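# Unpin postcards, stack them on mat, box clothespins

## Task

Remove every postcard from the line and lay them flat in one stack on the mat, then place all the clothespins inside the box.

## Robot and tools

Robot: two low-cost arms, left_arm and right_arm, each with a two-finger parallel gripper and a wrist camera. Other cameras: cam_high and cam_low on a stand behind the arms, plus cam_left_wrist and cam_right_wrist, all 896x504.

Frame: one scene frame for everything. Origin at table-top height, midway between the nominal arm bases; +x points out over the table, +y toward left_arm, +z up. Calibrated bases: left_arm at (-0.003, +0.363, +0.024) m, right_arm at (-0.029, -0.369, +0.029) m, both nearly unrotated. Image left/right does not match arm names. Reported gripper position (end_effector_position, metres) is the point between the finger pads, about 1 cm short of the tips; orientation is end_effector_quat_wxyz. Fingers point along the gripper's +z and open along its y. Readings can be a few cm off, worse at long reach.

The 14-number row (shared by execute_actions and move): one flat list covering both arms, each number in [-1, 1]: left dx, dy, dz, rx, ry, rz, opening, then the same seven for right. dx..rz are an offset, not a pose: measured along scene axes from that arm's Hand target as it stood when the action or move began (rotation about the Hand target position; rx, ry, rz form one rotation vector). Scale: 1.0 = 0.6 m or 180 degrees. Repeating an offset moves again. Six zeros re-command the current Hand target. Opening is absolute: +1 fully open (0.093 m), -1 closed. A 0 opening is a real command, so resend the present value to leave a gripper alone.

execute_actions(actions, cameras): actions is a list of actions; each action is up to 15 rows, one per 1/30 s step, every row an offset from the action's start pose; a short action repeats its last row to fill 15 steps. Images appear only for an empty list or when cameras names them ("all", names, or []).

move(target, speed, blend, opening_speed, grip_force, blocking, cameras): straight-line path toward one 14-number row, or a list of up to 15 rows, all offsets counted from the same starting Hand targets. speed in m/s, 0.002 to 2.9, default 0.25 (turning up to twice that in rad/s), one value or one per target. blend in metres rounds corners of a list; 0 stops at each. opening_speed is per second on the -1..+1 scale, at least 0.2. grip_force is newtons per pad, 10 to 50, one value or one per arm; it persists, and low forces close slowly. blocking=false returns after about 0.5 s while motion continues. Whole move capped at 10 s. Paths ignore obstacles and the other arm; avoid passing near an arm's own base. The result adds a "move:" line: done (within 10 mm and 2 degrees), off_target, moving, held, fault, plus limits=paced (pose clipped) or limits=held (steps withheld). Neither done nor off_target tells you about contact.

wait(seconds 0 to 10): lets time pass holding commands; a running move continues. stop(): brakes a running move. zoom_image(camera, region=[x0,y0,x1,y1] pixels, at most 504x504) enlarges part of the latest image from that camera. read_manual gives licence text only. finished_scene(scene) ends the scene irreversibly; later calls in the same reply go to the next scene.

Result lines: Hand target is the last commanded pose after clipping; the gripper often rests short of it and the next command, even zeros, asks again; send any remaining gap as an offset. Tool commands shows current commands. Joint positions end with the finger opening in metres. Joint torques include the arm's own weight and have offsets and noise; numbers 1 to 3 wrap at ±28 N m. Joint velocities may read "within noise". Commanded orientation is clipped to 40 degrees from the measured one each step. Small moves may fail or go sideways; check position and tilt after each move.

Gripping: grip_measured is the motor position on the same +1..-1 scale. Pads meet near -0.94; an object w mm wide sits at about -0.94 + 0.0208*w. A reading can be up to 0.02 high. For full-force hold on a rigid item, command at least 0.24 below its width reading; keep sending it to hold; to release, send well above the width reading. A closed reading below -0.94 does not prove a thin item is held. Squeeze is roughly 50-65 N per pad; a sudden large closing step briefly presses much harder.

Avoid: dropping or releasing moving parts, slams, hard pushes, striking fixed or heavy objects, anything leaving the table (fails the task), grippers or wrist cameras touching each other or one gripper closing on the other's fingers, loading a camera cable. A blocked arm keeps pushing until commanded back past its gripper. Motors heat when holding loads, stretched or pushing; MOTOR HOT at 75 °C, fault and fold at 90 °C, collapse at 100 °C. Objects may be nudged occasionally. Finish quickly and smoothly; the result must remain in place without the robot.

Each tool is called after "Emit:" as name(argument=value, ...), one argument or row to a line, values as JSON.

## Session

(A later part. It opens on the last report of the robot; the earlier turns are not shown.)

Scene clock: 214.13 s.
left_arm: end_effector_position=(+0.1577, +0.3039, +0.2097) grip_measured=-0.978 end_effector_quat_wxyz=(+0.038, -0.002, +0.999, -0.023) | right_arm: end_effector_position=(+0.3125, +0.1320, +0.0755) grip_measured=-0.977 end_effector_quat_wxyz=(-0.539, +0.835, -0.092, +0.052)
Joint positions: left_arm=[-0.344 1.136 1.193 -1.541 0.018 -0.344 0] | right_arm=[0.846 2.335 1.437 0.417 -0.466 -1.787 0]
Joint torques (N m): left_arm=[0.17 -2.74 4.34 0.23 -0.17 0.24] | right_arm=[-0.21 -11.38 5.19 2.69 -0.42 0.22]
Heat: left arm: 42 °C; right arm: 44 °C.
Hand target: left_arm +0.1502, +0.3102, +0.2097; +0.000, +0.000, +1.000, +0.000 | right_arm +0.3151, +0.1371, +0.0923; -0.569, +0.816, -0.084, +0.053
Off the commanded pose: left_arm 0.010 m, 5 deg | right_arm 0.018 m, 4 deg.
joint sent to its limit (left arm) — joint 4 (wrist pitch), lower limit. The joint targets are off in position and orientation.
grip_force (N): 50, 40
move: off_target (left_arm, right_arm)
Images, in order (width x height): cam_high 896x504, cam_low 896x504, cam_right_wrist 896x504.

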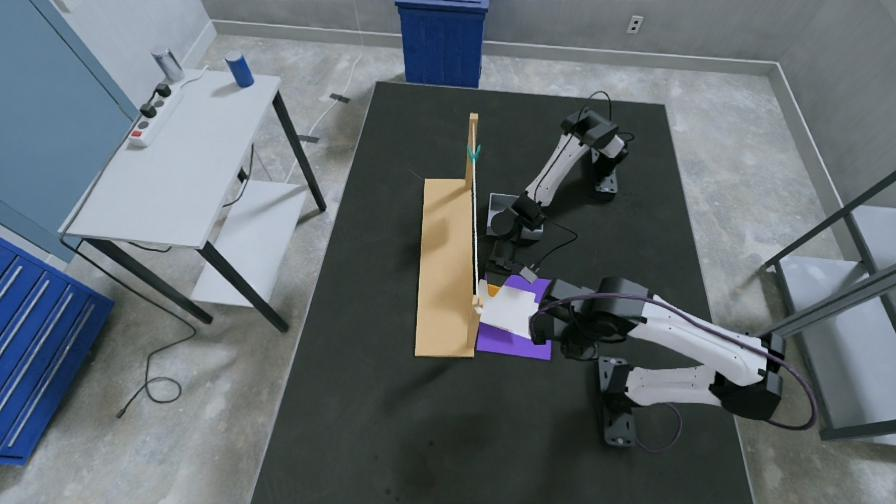

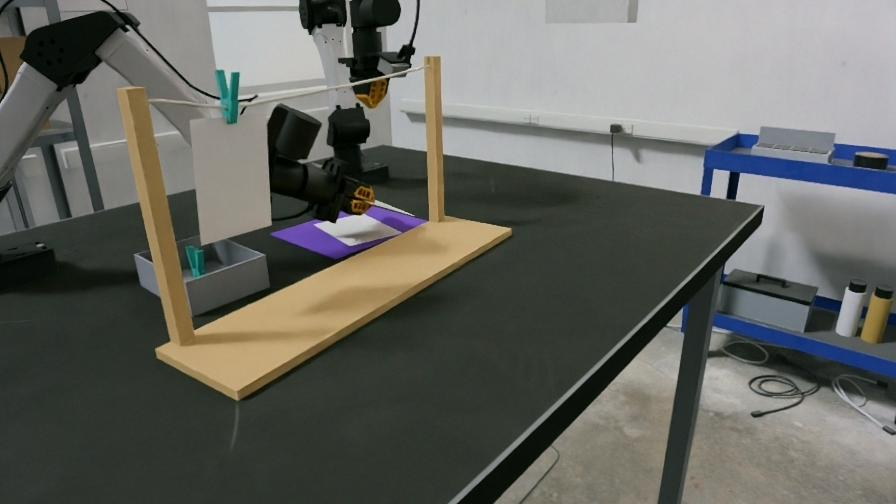

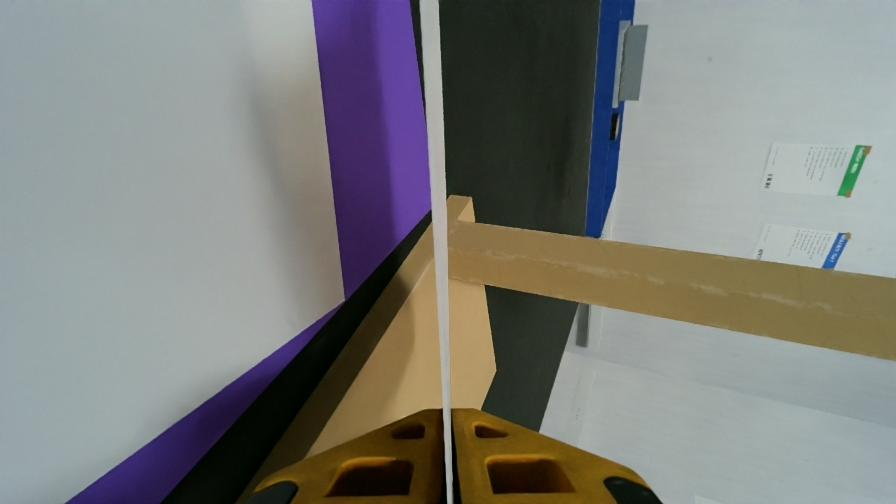

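Emit:
move(
  target=[0,0,0,0,0,0,-1,-0.025,0.002,-0.06,0.03,-0.006,0,-1],
  speed=0.12,
  cameras=["cam_high","cam_low","cam_right_wrist"],
)

Emit:
zoom_image(
  camera="cam_high",
  region=[460, 250, 580, 370],
)

Scene clock: 215.70 s.
left_arm: end_effector_position=(+0.1577, +0.3039, +0.2097) grip_measured=-0.978 end_effector_quat_wxyz=(+0.038, -0.002, +0.999, -0.023) | right_arm: end_effector_position=(+0.3069, +0.1302, +0.0415) grip_measured=-0.977 end_effector_quat_wxyz=(-0.582, +0.806, -0.094, +0.060)
Joint positions: left_arm=[-0.344 1.136 1.193 -1.541 0.018 -0.344 0] | right_arm=[0.849 2.445 1.345 0.737 -0.474 -1.729 0]
Joint torques (N m): left_arm=[0.17 -2.74 4.38 0.24 -0.17 0.25] | right_arm=[0.69 -11.26 3.97 2.76 -0.28 0.22]
Heat: left arm: 42 °C; right arm: 44 °C.
Hand target: left_arm +0.1502, +0.3102, +0.2097; +0.000, +0.000, +1.000, +0.000 | right_arm +0.3001, +0.1383, +0.0563; -0.608, +0.788, -0.081, +0.056
Off the commanded pose: left_arm 0.010 m, 5 deg | right_arm 0.018 m, 4 deg.
joint sent to its limit (left arm) — joint 4 (wrist pitch), lower limit. The joint targets are off in position and orientation.
grip_force (N): 50, 40
move: off_target (left_arm, right_arm)
Images, in order (width x height): cam_high 896x504, cam_low 896x504, cam_right_wrist 896x504.

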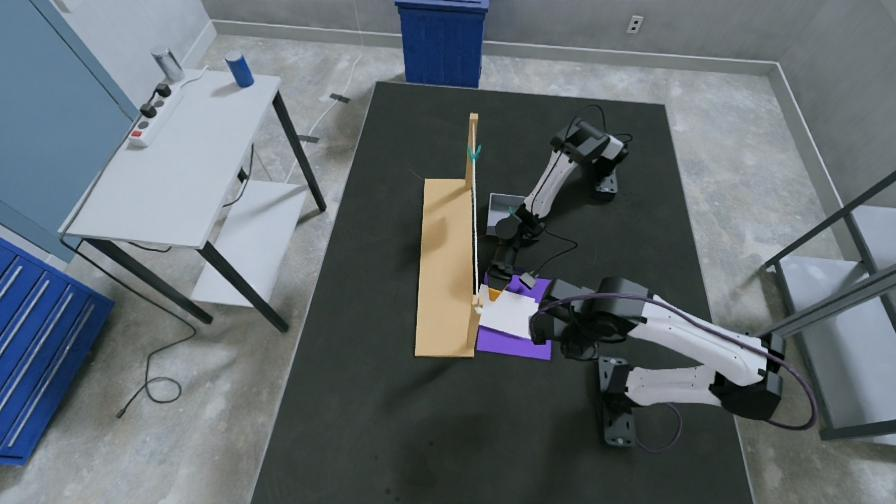

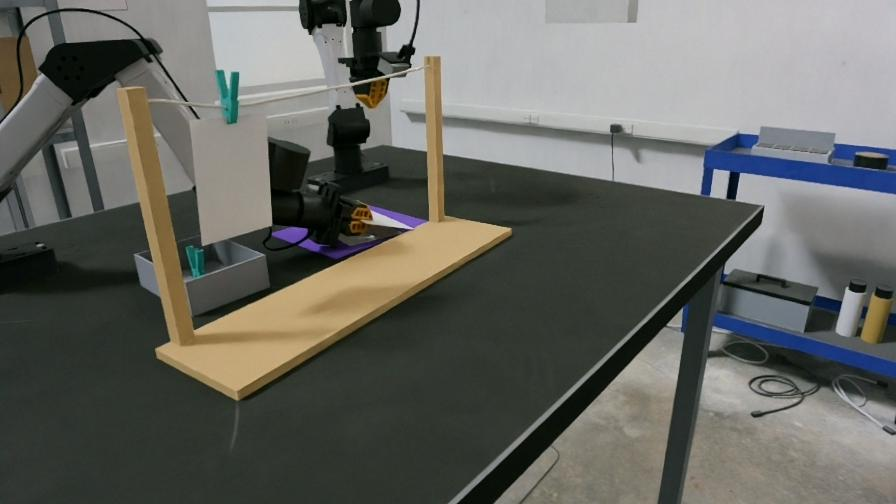

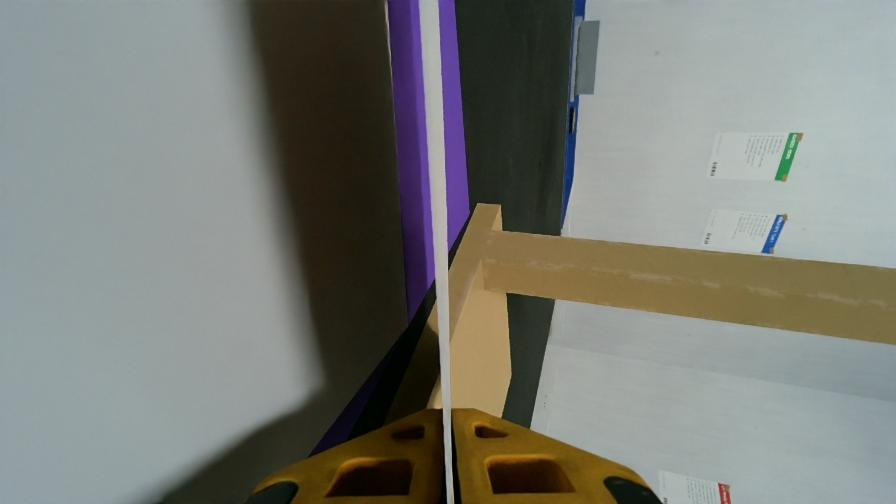

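Scaled by 4.200 from the camera's 896x504 image, which has a finer 1280x720 frame.

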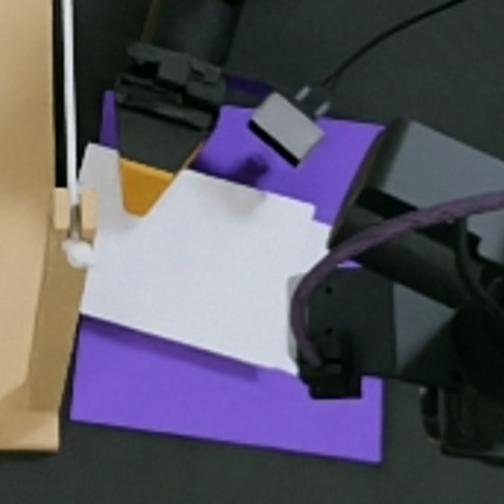

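Emit:
move(
  target=[0,0,0,0,0,0,-1,-0.03,0.003,-0.018,0.03,-0.006,0,-1],
  speed=0.1,
  cameras=["cam_high","cam_low"],
)

Emit:
zoom_image(
  camera="cam_high",
  region=[460, 250, 580, 370],
)

Emit:
zoom_image(
  camera="cam_low",
  region=[240, 160, 480, 300],
)

Scene clock: 217.27 s.
left_arm: end_effector_position=(+0.1577, +0.3039, +0.2097) grip_measured=-0.978 end_effector_quat_wxyz=(+0.038, -0.002, +0.999, -0.023) | right_arm: end_effector_position=(+0.2898, +0.1353, +0.0397) grip_measured=-0.977 end_effector_quat_wxyz=(-0.631, +0.769, -0.081, +0.065)
Joint positions: left_arm=[-0.344 1.136 1.193 -1.541 0.018 -0.344 0] | right_arm=[0.876 2.51 1.287 1.001 -0.474 -1.671 0]
Joint torques (N m): left_arm=[0.18 -2.7 4.4 0.23 -0.16 0.23] | right_arm=[0.8 -10.66 3.33 2.61 -0.06 0.25]
Heat: left arm: 42 °C; right arm: 44 °C.
Hand target: left_arm +0.1502, +0.3102, +0.2097; +0.000, +0.000, +1.000, +0.000 | right_arm +0.2821, +0.1401, +0.0455; -0.645, +0.758, -0.078, +0.060
Off the commanded pose: left_arm 0.010 m, 5 deg | right_arm 0.011 m, 2 deg.
joint sent to its limit (left arm) — joint 4 (wrist pitch), lower limit. The joint targets are off in position and orientation.
grip_force (N): 50, 40
move: off_target (left_arm, right_arm)
Images, in order (width x height): cam_high 896x504, cam_low 896x504.

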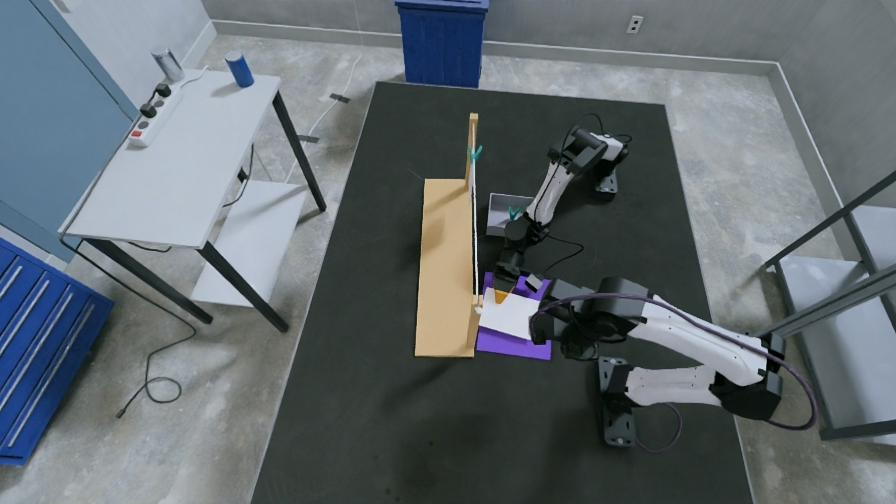

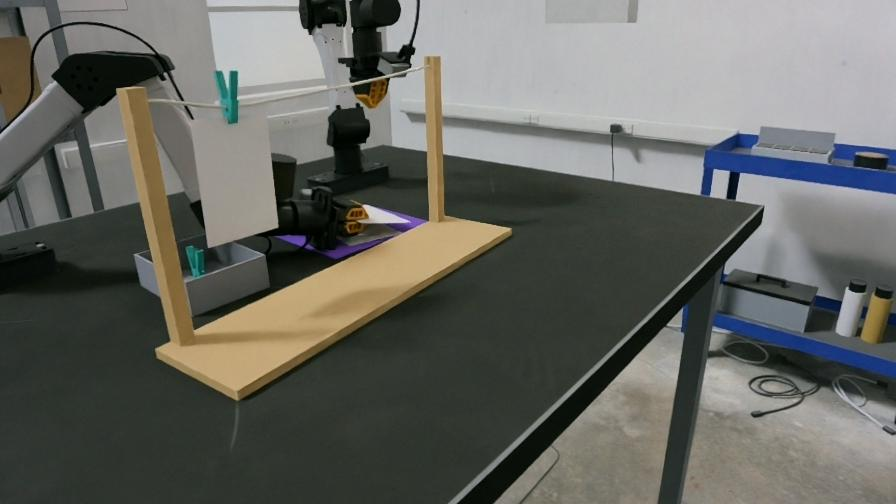

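Scaled by 4.200 from the camera's 896x504 image, which has a finer 1280x720 frame.

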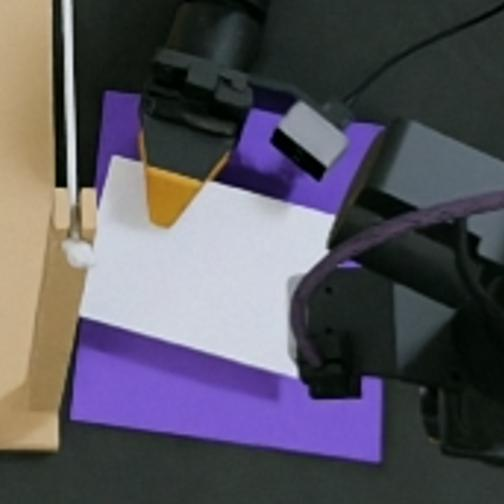

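Scaled by 2.100 from the camera's 896x504 image, which has a finer 1280x720 frame.

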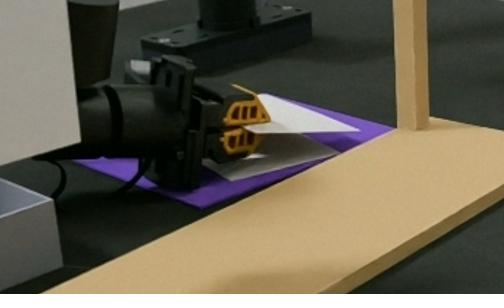

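Emit:
move(
  target=[
    [0.0,0,0,0,0,0,-1,0.002,0.002,-0.022,0.02,-0.004,0,-1],
    [0.091,-0.184,-0.183,0,0,0,-1,0.002,0.002,-0.022,0.02,-0.004,0,-1],
    [0.091,-0.184,-0.30,0,0,0,-1,0.002,0.002,-0.022,0.02,-0.004,0,-1],
  ],
  blend=[0.01,0.02,0],
  speed=[0.1,0.2,0.12],
  cameras=["cam_high","cam_low","cam_left_wrist","cam_right_wrist"],
)

Emit:
zoom_image(
  camera="cam_low",
  region=[240, 100, 480, 280],
)

Scene clock: 220.50 s.
left_arm: end_effector_position=(+0.1985, +0.2019, +0.0329) grip_measured=-0.978 end_effector_quat_wxyz=(-0.015, +0.010, +1.000, +0.003) | right_arm: end_effector_position=(+0.2900, +0.1384, +0.0460) grip_measured=-0.977 end_effector_quat_wxyz=(-0.658, +0.745, -0.077, +0.071)
Joint positions: left_arm=[-0.674 1.668 0.907 -0.837 0.013 -0.648 0] | right_arm=[0.879 2.547 1.295 1.113 -0.474 -1.639 0]
Joint torques (N m): left_arm=[-0.77 -4.52 4 0.54 -0.13 -0.08] | right_arm=[0.69 -6.39 4.57 2.84 -0.1 0.23]
Heat: left arm: 42 °C; right arm: 44 °C.
Hand target: left_arm +0.2048, +0.1998, +0.0297; +0.000, +0.000, +1.000, +0.000 | right_arm +0.2833, +0.1413, +0.0323; -0.669, +0.737, -0.075, +0.062
Off the commanded pose: left_arm 0.007 m, 2 deg | right_arm 0.015 m, 2 deg.
grip_force (N): 50, 40
move: off_target (right_arm)

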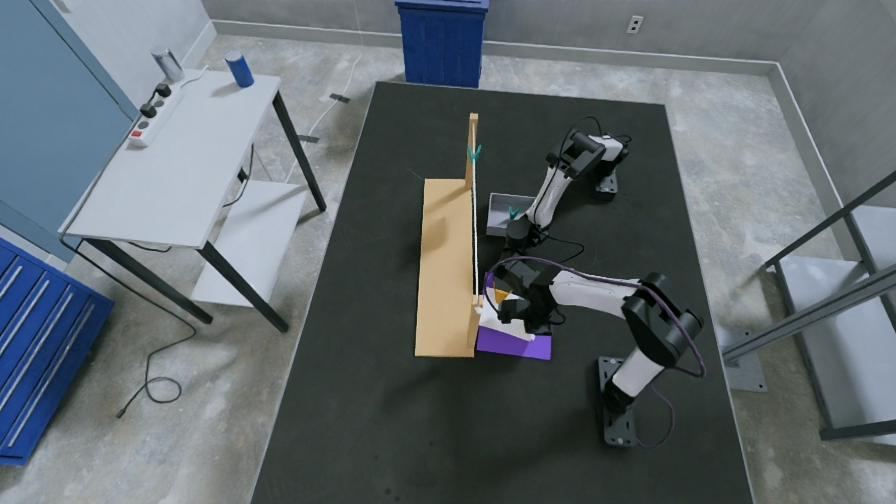

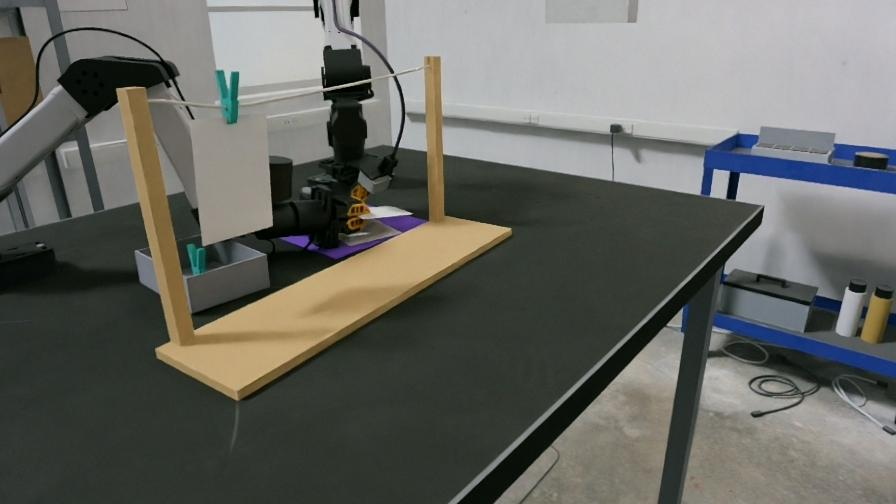

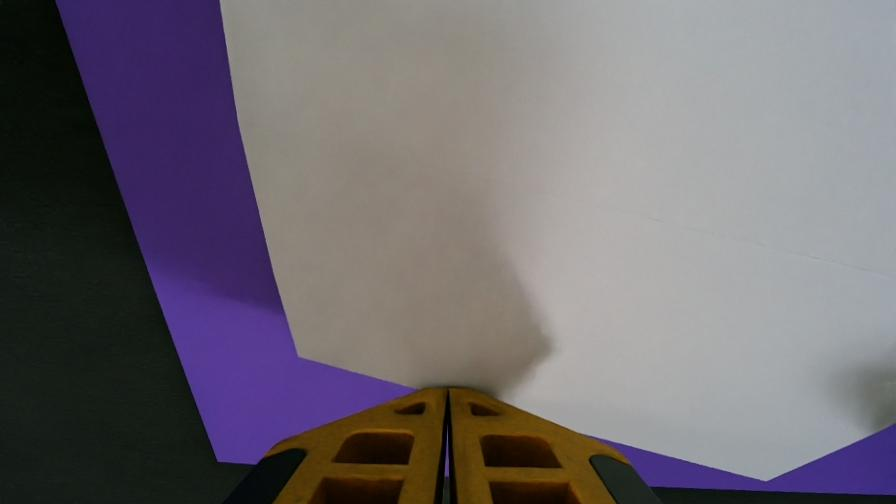

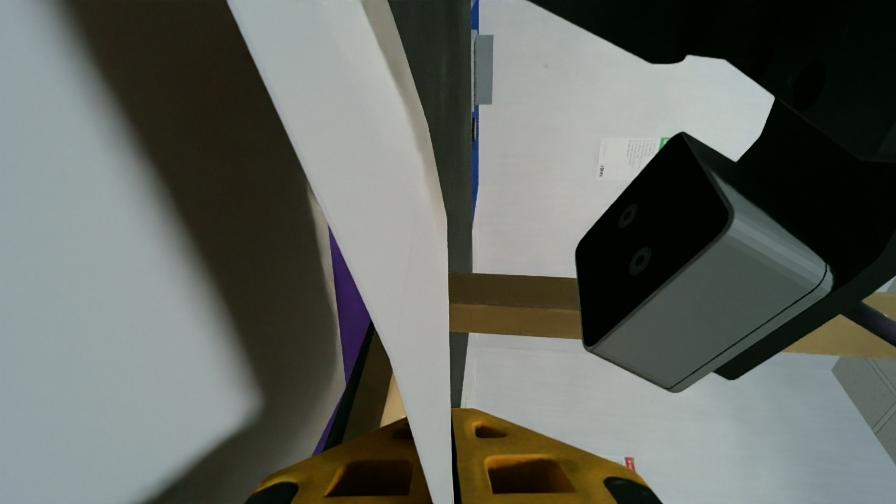

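Scaled by 2.100 from the camera's 896x504 image, which has a finer 1280x720 frame.

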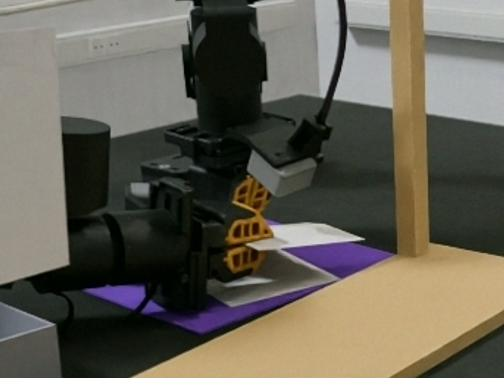

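Emit:
move(
  target=[0,0,0,0,0,0,-1,0.005,0,-0.005,-0.07,0.013,0,-1],
  speed=0.1,
  cameras=["cam_low","cam_right_wrist"],
)

Emit:
zoom_image(
  camera="cam_low",
  region=[240, 100, 480, 280],
)

Scene clock: 223.00 s.
left_arm: end_effector_position=(+0.1997, +0.2009, +0.0329) grip_measured=-0.978 end_effector_quat_wxyz=(-0.012, +0.010, +1.000, +0.001) | right_arm: end_effector_position=(+0.2875, +0.1390, +0.0330) grip_measured=-0.977 end_effector_quat_wxyz=(-0.606, +0.790, -0.073, +0.063)
Joint positions: left_arm=[-0.674 1.668 0.907 -0.831 0.013 -0.648 0] | right_arm=[0.884 2.494 1.312 0.889 -0.471 -1.718 0]
Joint torques (N m): left_arm=[-0.76 -4.59 3.96 0.5 -0.14 -0.09] | right_arm=[0.64 -12.77 5.34 1.16 0.11 -0.05]
Heat: left arm: 42 °C; right arm: 44 °C.
Hand target: left_arm +0.2048, +0.1998, +0.0297; +0.000, +0.000, +1.000, +0.000 | right_arm +0.2863, +0.1413, +0.0293; -0.582, +0.807, -0.082, +0.055
Off the commanded pose: left_arm 0.006 m, 2 deg | right_arm 0.005 m, 4 deg.
grip_force (N): 50, 40
move: off_target (right_arm)
Images, in order (width x height): cam_low 896x504, cam_right_wrist 896x504.

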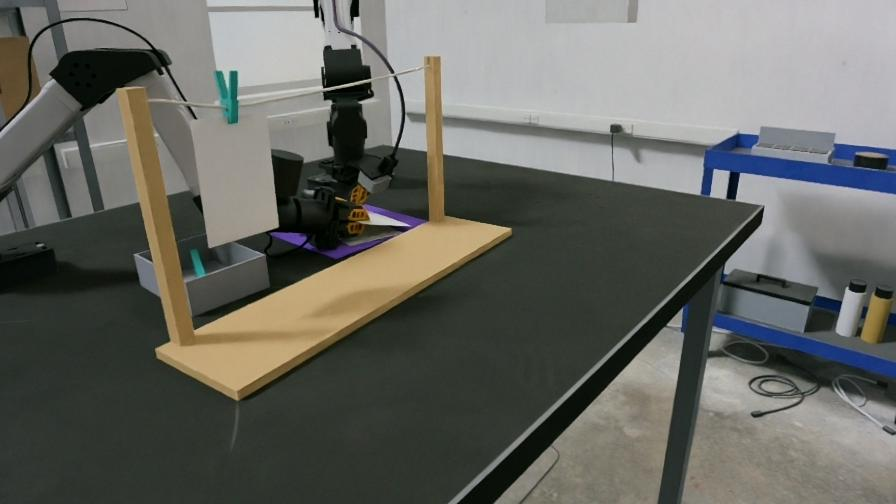

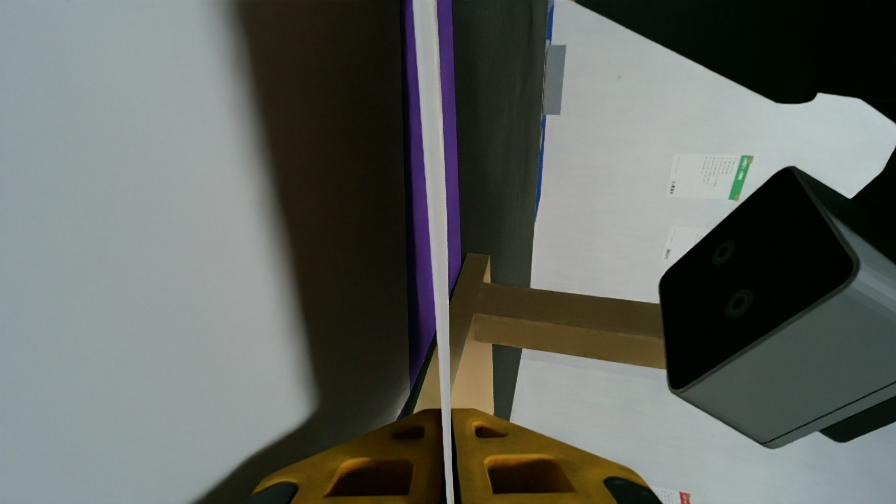

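Scaled by 2.100 from the camera's 896x504 image, which has a finer 1280x720 frame.

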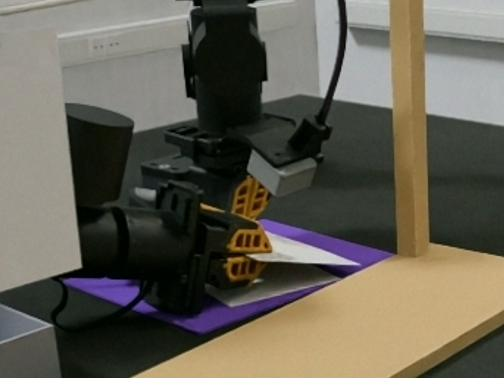

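Emit:
move(
  target=[0,0,0,0,0,0,-1,0.003,0,-0.012,-0.035,0.006,0,-1],
  speed=0.1,
)

Emit:
move(
  target=[0.01,0,-0.042,0,0,0,-1,0,0,0,0,0,0,-1],
  speed=0.06,
  cameras=["cam_high","cam_low","cam_left_wrist","cam_right_wrist"],
)

Emit:
zoom_image(
  camera="cam_low",
  region=[240, 100, 480, 280],
)

Scene clock: 224.87 s.
left_arm: end_effector_position=(+0.1997, +0.2009, +0.0329) grip_measured=-0.978 end_effector_quat_wxyz=(-0.012, +0.010, +1.000, +0.001) | right_arm: end_effector_position=(+0.2894, +0.1410, +0.0307) grip_measured=-0.977 end_effector_quat_wxyz=(-0.572, +0.815, -0.070, +0.056)
Joint positions: left_arm=[-0.674 1.668 0.907 -0.831 0.013 -0.648 0] | right_arm=[0.884 2.464 1.356 0.718 -0.469 -1.768 0]
Joint torques (N m): left_arm=[-0.76 -4.55 3.97 0.5 -0.14 -0.09] | right_arm=[0.64 -12.71 6.09 0.89 0.21 -0.09]
Heat: left arm: 42 °C; right arm: 43 °C.
Hand target: left_arm +0.2048, +0.1998, +0.0297; +0.000, +0.000, +1.000, +0.000 | right_arm +0.2881, +0.1413, +0.0221; -0.536, +0.838, -0.084, +0.052
Off the commanded pose: left_arm 0.006 m, 2 deg | right_arm 0.009 m, 5 deg.
grip_force (N): 50, 40
move: off_target (right_arm)

Scene clock: 225.87 s.
left_arm: end_effector_position=(+0.2004, +0.1997, +0.0263) grip_measured=-0.978 end_effector_quat_wxyz=(-0.015, +0.010, +1.000, +0.001) | right_arm: end_effector_position=(+0.2885, +0.1405, +0.0280) grip_measured=-0.977 end_effector_quat_wxyz=(-0.568, +0.818, -0.071, +0.055)
Joint positions: left_arm=[-0.674 1.691 0.903 -0.808 0.016 -0.648 0] | right_arm=[0.885 2.464 1.356 0.705 -0.466 -1.769 0]
Joint torques (N m): left_arm=[0.31 -1.31 1.57 1.17 -0.16 0.08] | right_arm=[0.68 -12.6 6.23 1 0.19 -0.08]
Heat: left arm: 41 °C; right arm: 43 °C.
Hand target: left_arm +0.2108, +0.1998, +0.0045; +0.000, +0.000, +1.000, +0.000 | right_arm +0.2881, +0.1413, +0.0221; -0.536, +0.838, -0.084, +0.052
Off the commanded pose: left_arm 0.024 m, 2 deg | right_arm 0.006 m, 4 deg.
grip_force (N): 50, 40
move: off_target (left_arm, right_arm)

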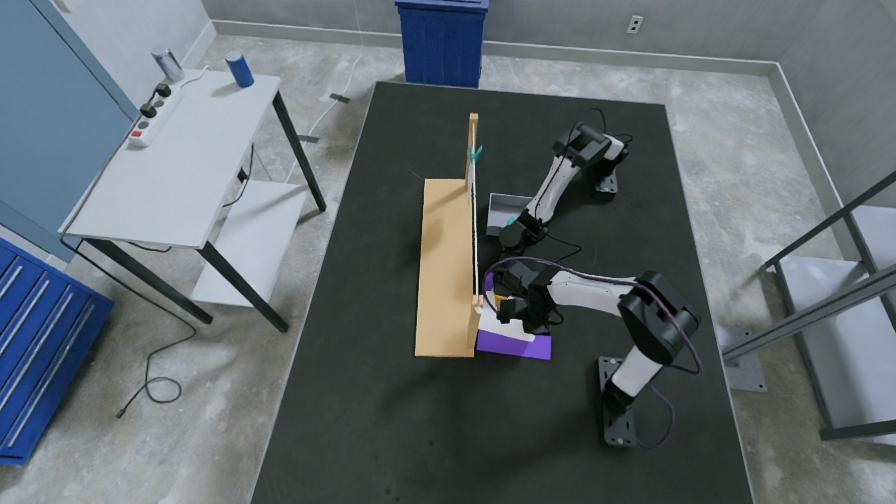

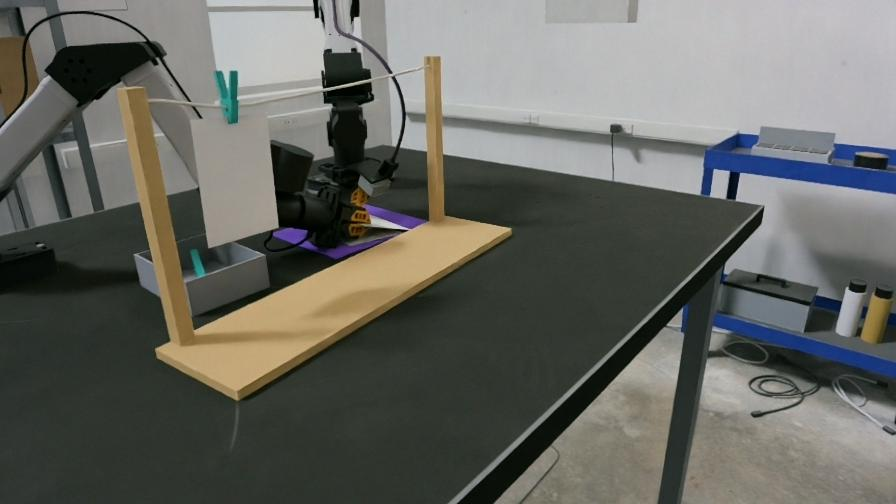

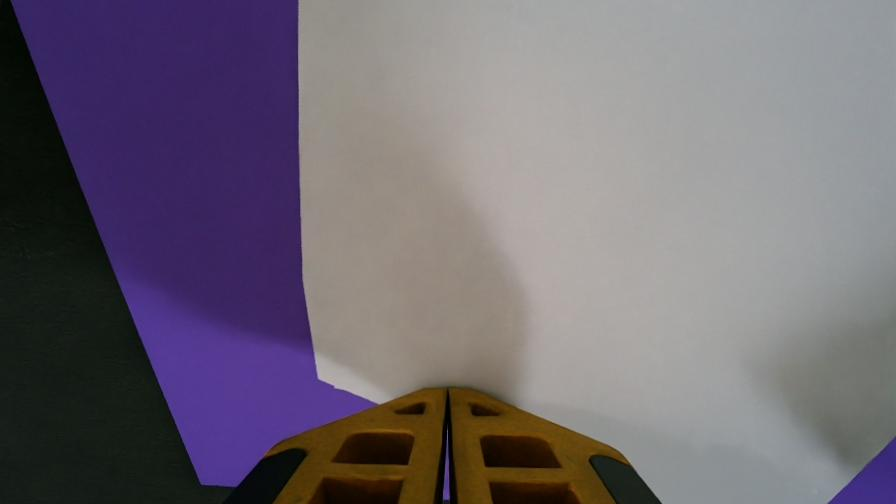

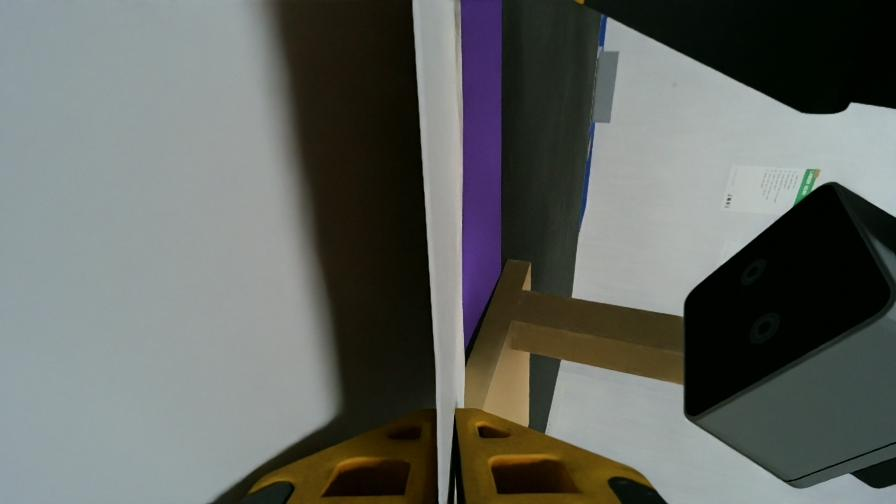

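Scaled by 2.100 from the camera's 896x504 image, which has a finer 1280x720 frame.

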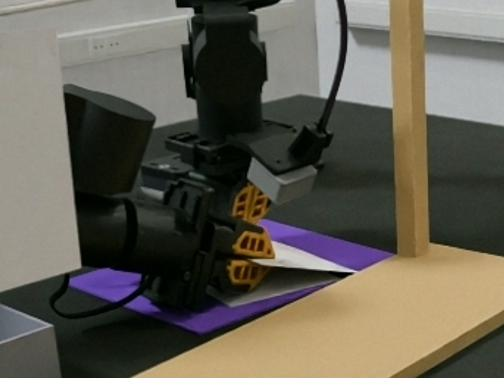

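Emit:
move(
  target=[0,0,0,0,0,0,-1,0,0,0.005,0,0,0,-0.65],
  opening_speed=0.4,
  cameras=["cam_right_wrist"],
)

Emit:
move(
  target=[0,0,0,0,0,0,-1,-0.03,-0.16,0.045,0,0,0,-0.65],
  speed=0.12,
  cameras=["cam_high","cam_low","cam_left_wrist","cam_right_wrist"],
)

Emit:
zoom_image(
  camera="cam_low",
  region=[240, 100, 480, 280],
)

Scene clock: 227.63 s.
left_arm: end_effector_position=(+0.2030, +0.1972, +0.0172) grip_measured=-0.978 end_effector_quat_wxyz=(-0.013, +0.009, +1.000, -0.003) | right_arm: end_effector_position=(+0.2878, +0.1411, +0.0290) grip_measured=-0.653 end_effector_quat_wxyz=(-0.565, +0.820, -0.069, +0.055)
Joint positions: left_arm=[-0.672 1.717 0.891 -0.762 0.021 -0.648 0] | right_arm=[0.887 2.459 1.359 0.691 -0.466 -1.775 0.014]
Joint torques (N m): left_arm=[0.32 -3.06 2.52 0.83 -0.21 0.07] | right_arm=[0.65 -12.89 5.96 1.03 0.18 -0.01]
Heat: left arm: 41 °C; right arm: 44 °C.
Hand target: left_arm +0.2108, +0.1998, +0.0045; +0.000, +0.000, +1.000, +0.000 | right_arm +0.2881, +0.1413, +0.0251; -0.536, +0.838, -0.084, +0.052
Off the commanded pose: left_arm 0.015 m, 2 deg | right_arm 0.004 m, 4 deg.
grip_force (N): 50, 40
move: off_target (left_arm, right_arm)
Images, in order (width x height): cam_right_wrist 896x504.

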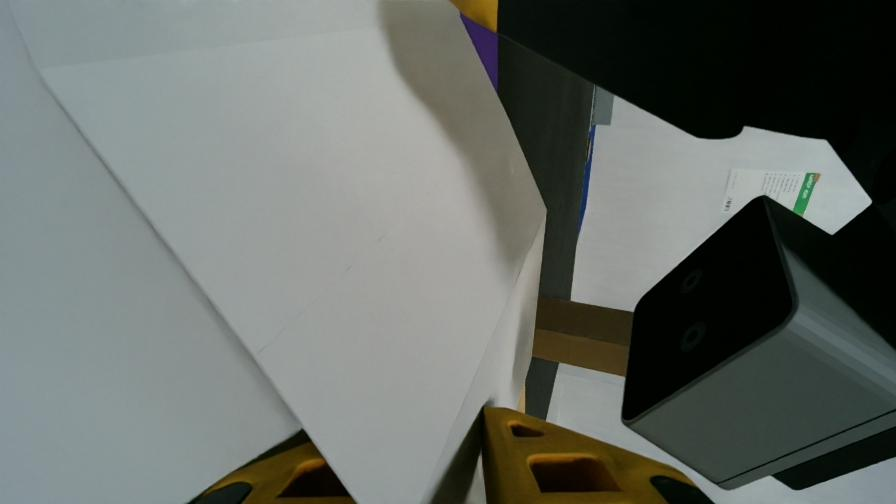

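Scene clock: 229.23 s.
left_arm: end_effector_position=(+0.2177, +0.1785, +0.0176) grip_measured=-0.978 end_effector_quat_wxyz=(+0.014, +0.011, +0.999, -0.044) | right_arm: end_effector_position=(+0.2764, +0.0399, +0.0309) grip_measured=-0.651 end_effector_quat_wxyz=(-0.521, +0.845, -0.105, +0.055)
Joint positions: left_arm=[-0.674 1.72 0.892 -0.666 0.051 -0.648 0] | right_arm=[0.767 2.201 0.97 0.691 -0.505 -1.835 0.014]
Joint torques (N m): left_arm=[0.21 -3.34 2.92 0.11 -0.54 0.08] | right_arm=[0.29 -12.86 3.45 1.84 -0.44 -0.07]
Heat: left arm: 41 °C; right arm: 44 °C.
Hand target: left_arm +0.2108, +0.1998, +0.0045; +0.000, +0.000, +1.000, +0.000 | right_arm +0.2701, +0.0453, +0.0521; -0.536, +0.838, -0.084, +0.052
Off the commanded pose: left_arm 0.026 m, 5 deg | right_arm 0.023 m, 3 deg.
grip_force (N): 50, 40
move: off_target (left_arm, right_arm)

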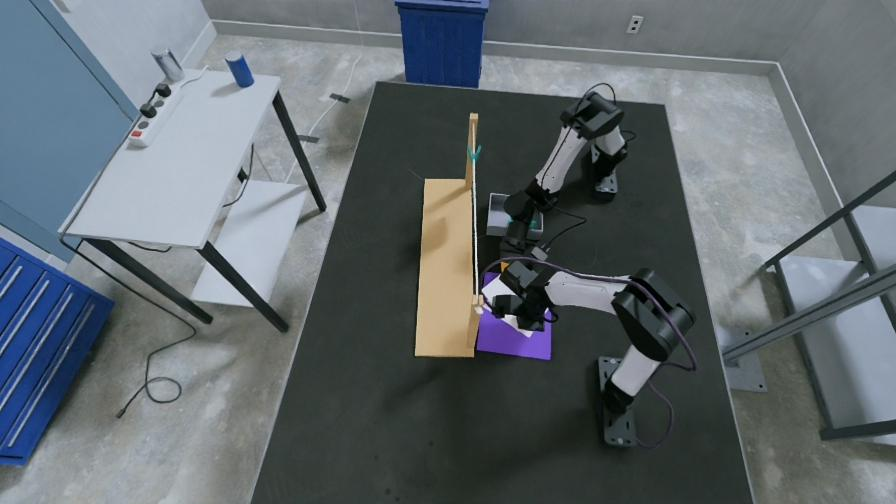

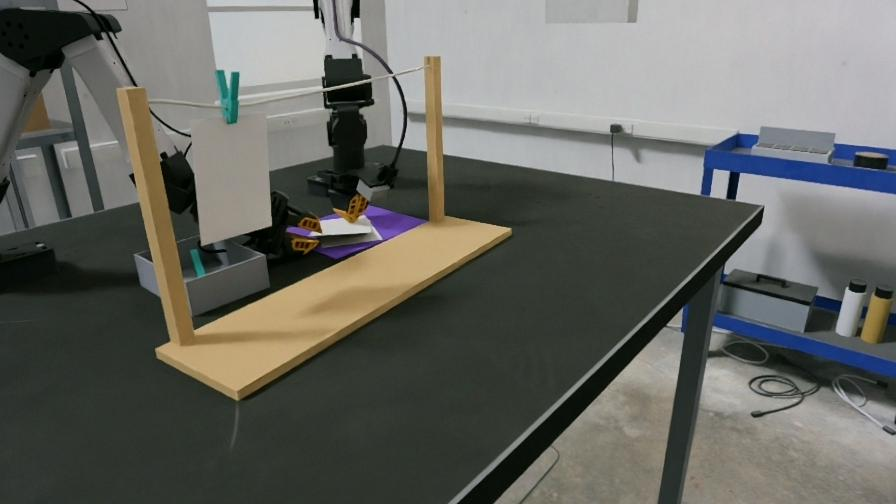

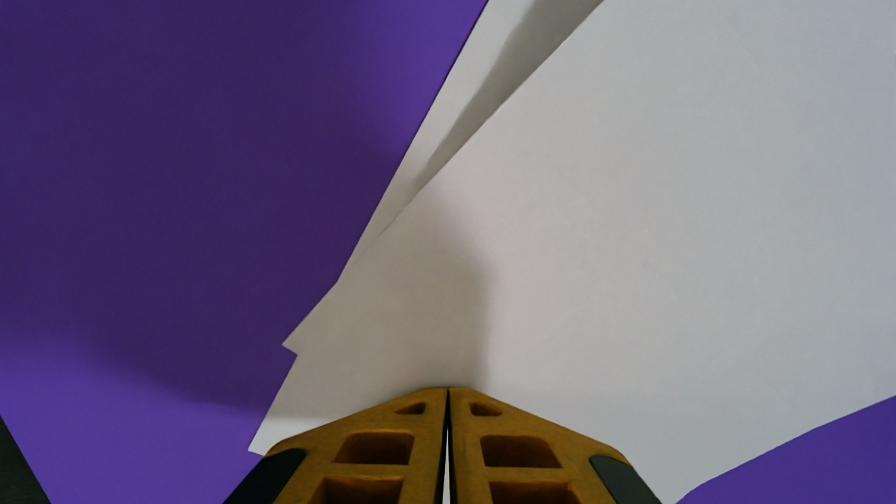

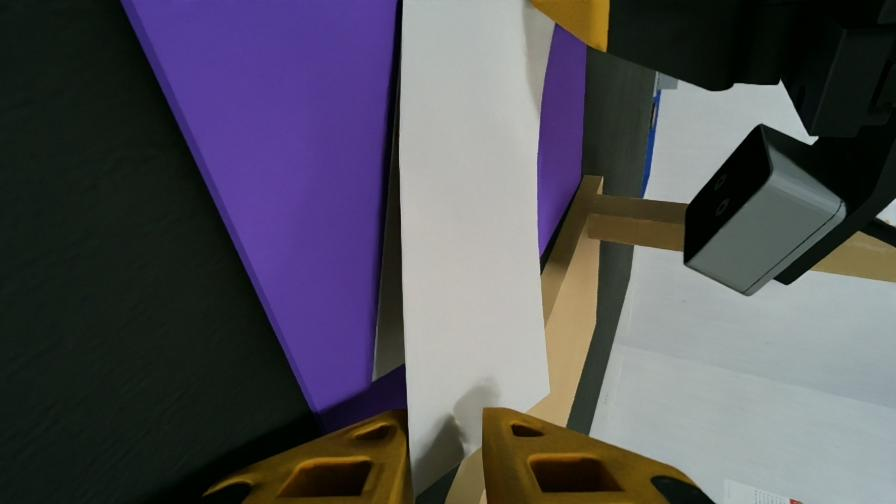

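Scaled by 2.100 from the camera's 896x504 image, which has a finer 1280x720 frame.

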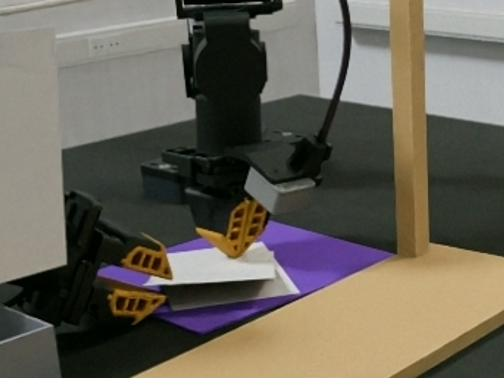

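Emit:
move(
  target=[0,0,-0.02,0,0,0,-1,0.01,0.0,-0.015,0,0,0,-0.35],
  opening_speed=0.4,
  speed=0.08,
  cameras=["cam_right_wrist","cam_left_wrist"],
)

Emit:
zoom_image(
  camera="cam_right_wrist",
  region=[200, 200, 704, 504],
)

Scene clock: 230.90 s.
left_arm: end_effector_position=(+0.2180, +0.1782, +0.0176) grip_measured=-0.978 end_effector_quat_wxyz=(+0.015, +0.010, +0.999, -0.044) | right_arm: end_effector_position=(+0.2750, +0.0404, +0.0313) grip_measured=-0.353 end_effector_quat_wxyz=(-0.523, +0.845, -0.099, +0.054)
Joint positions: left_arm=[-0.674 1.72 0.892 -0.665 0.051 -0.649 0] | right_arm=[0.767 2.201 0.97 0.691 -0.514 -1.843 0.028]
Joint torques (N m): left_arm=[0.2 -1.62 1.07 0.53 -0.53 0.08] | right_arm=[-0.32 -9.78 5.04 1.98 -0.47 -0.07]
Heat: left arm: 41 °C; right arm: 44 °C.
Hand target: left_arm +0.2108, +0.1998, -0.0075; +0.000, +0.000, +1.000, +0.000 | right_arm +0.2761, +0.0453, +0.0431; -0.536, +0.838, -0.084, +0.052
Off the commanded pose: left_arm 0.034 m, 5 deg | right_arm 0.013 m, 3 deg.
grip_force (N): 50, 40
move: off_target (left_arm, right_arm)
Images, in order (width x height): cam_left_wrist 896x504, cam_right_wrist 896x504.

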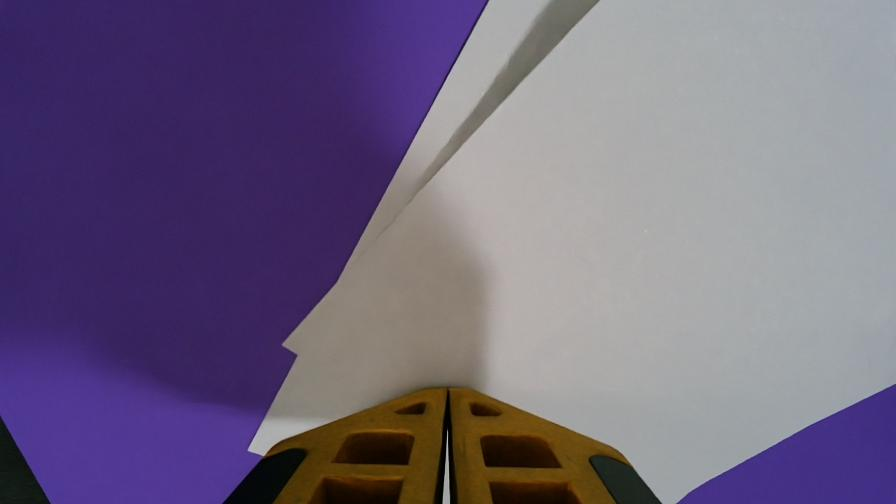

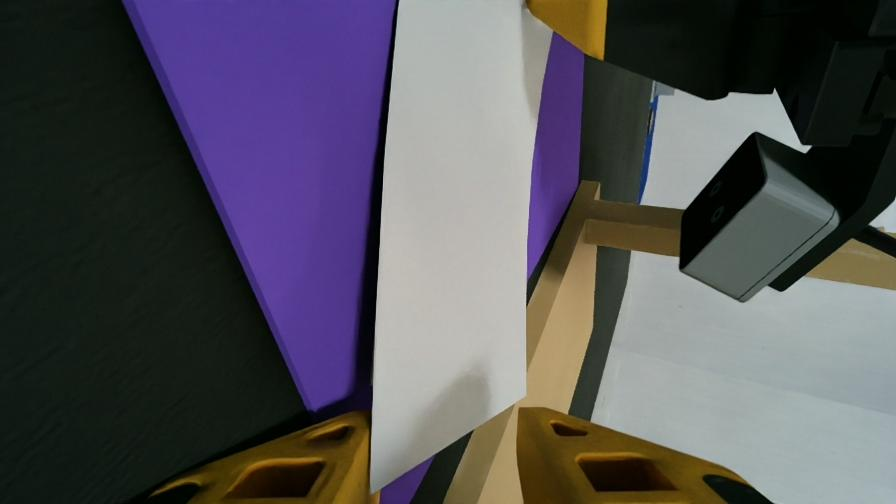

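Scaled by 1.000.

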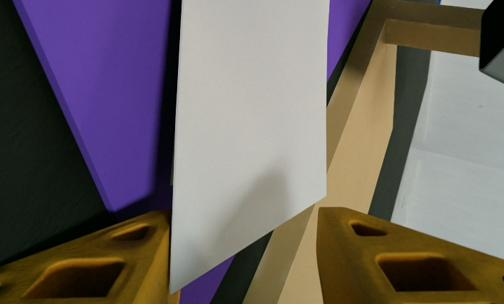

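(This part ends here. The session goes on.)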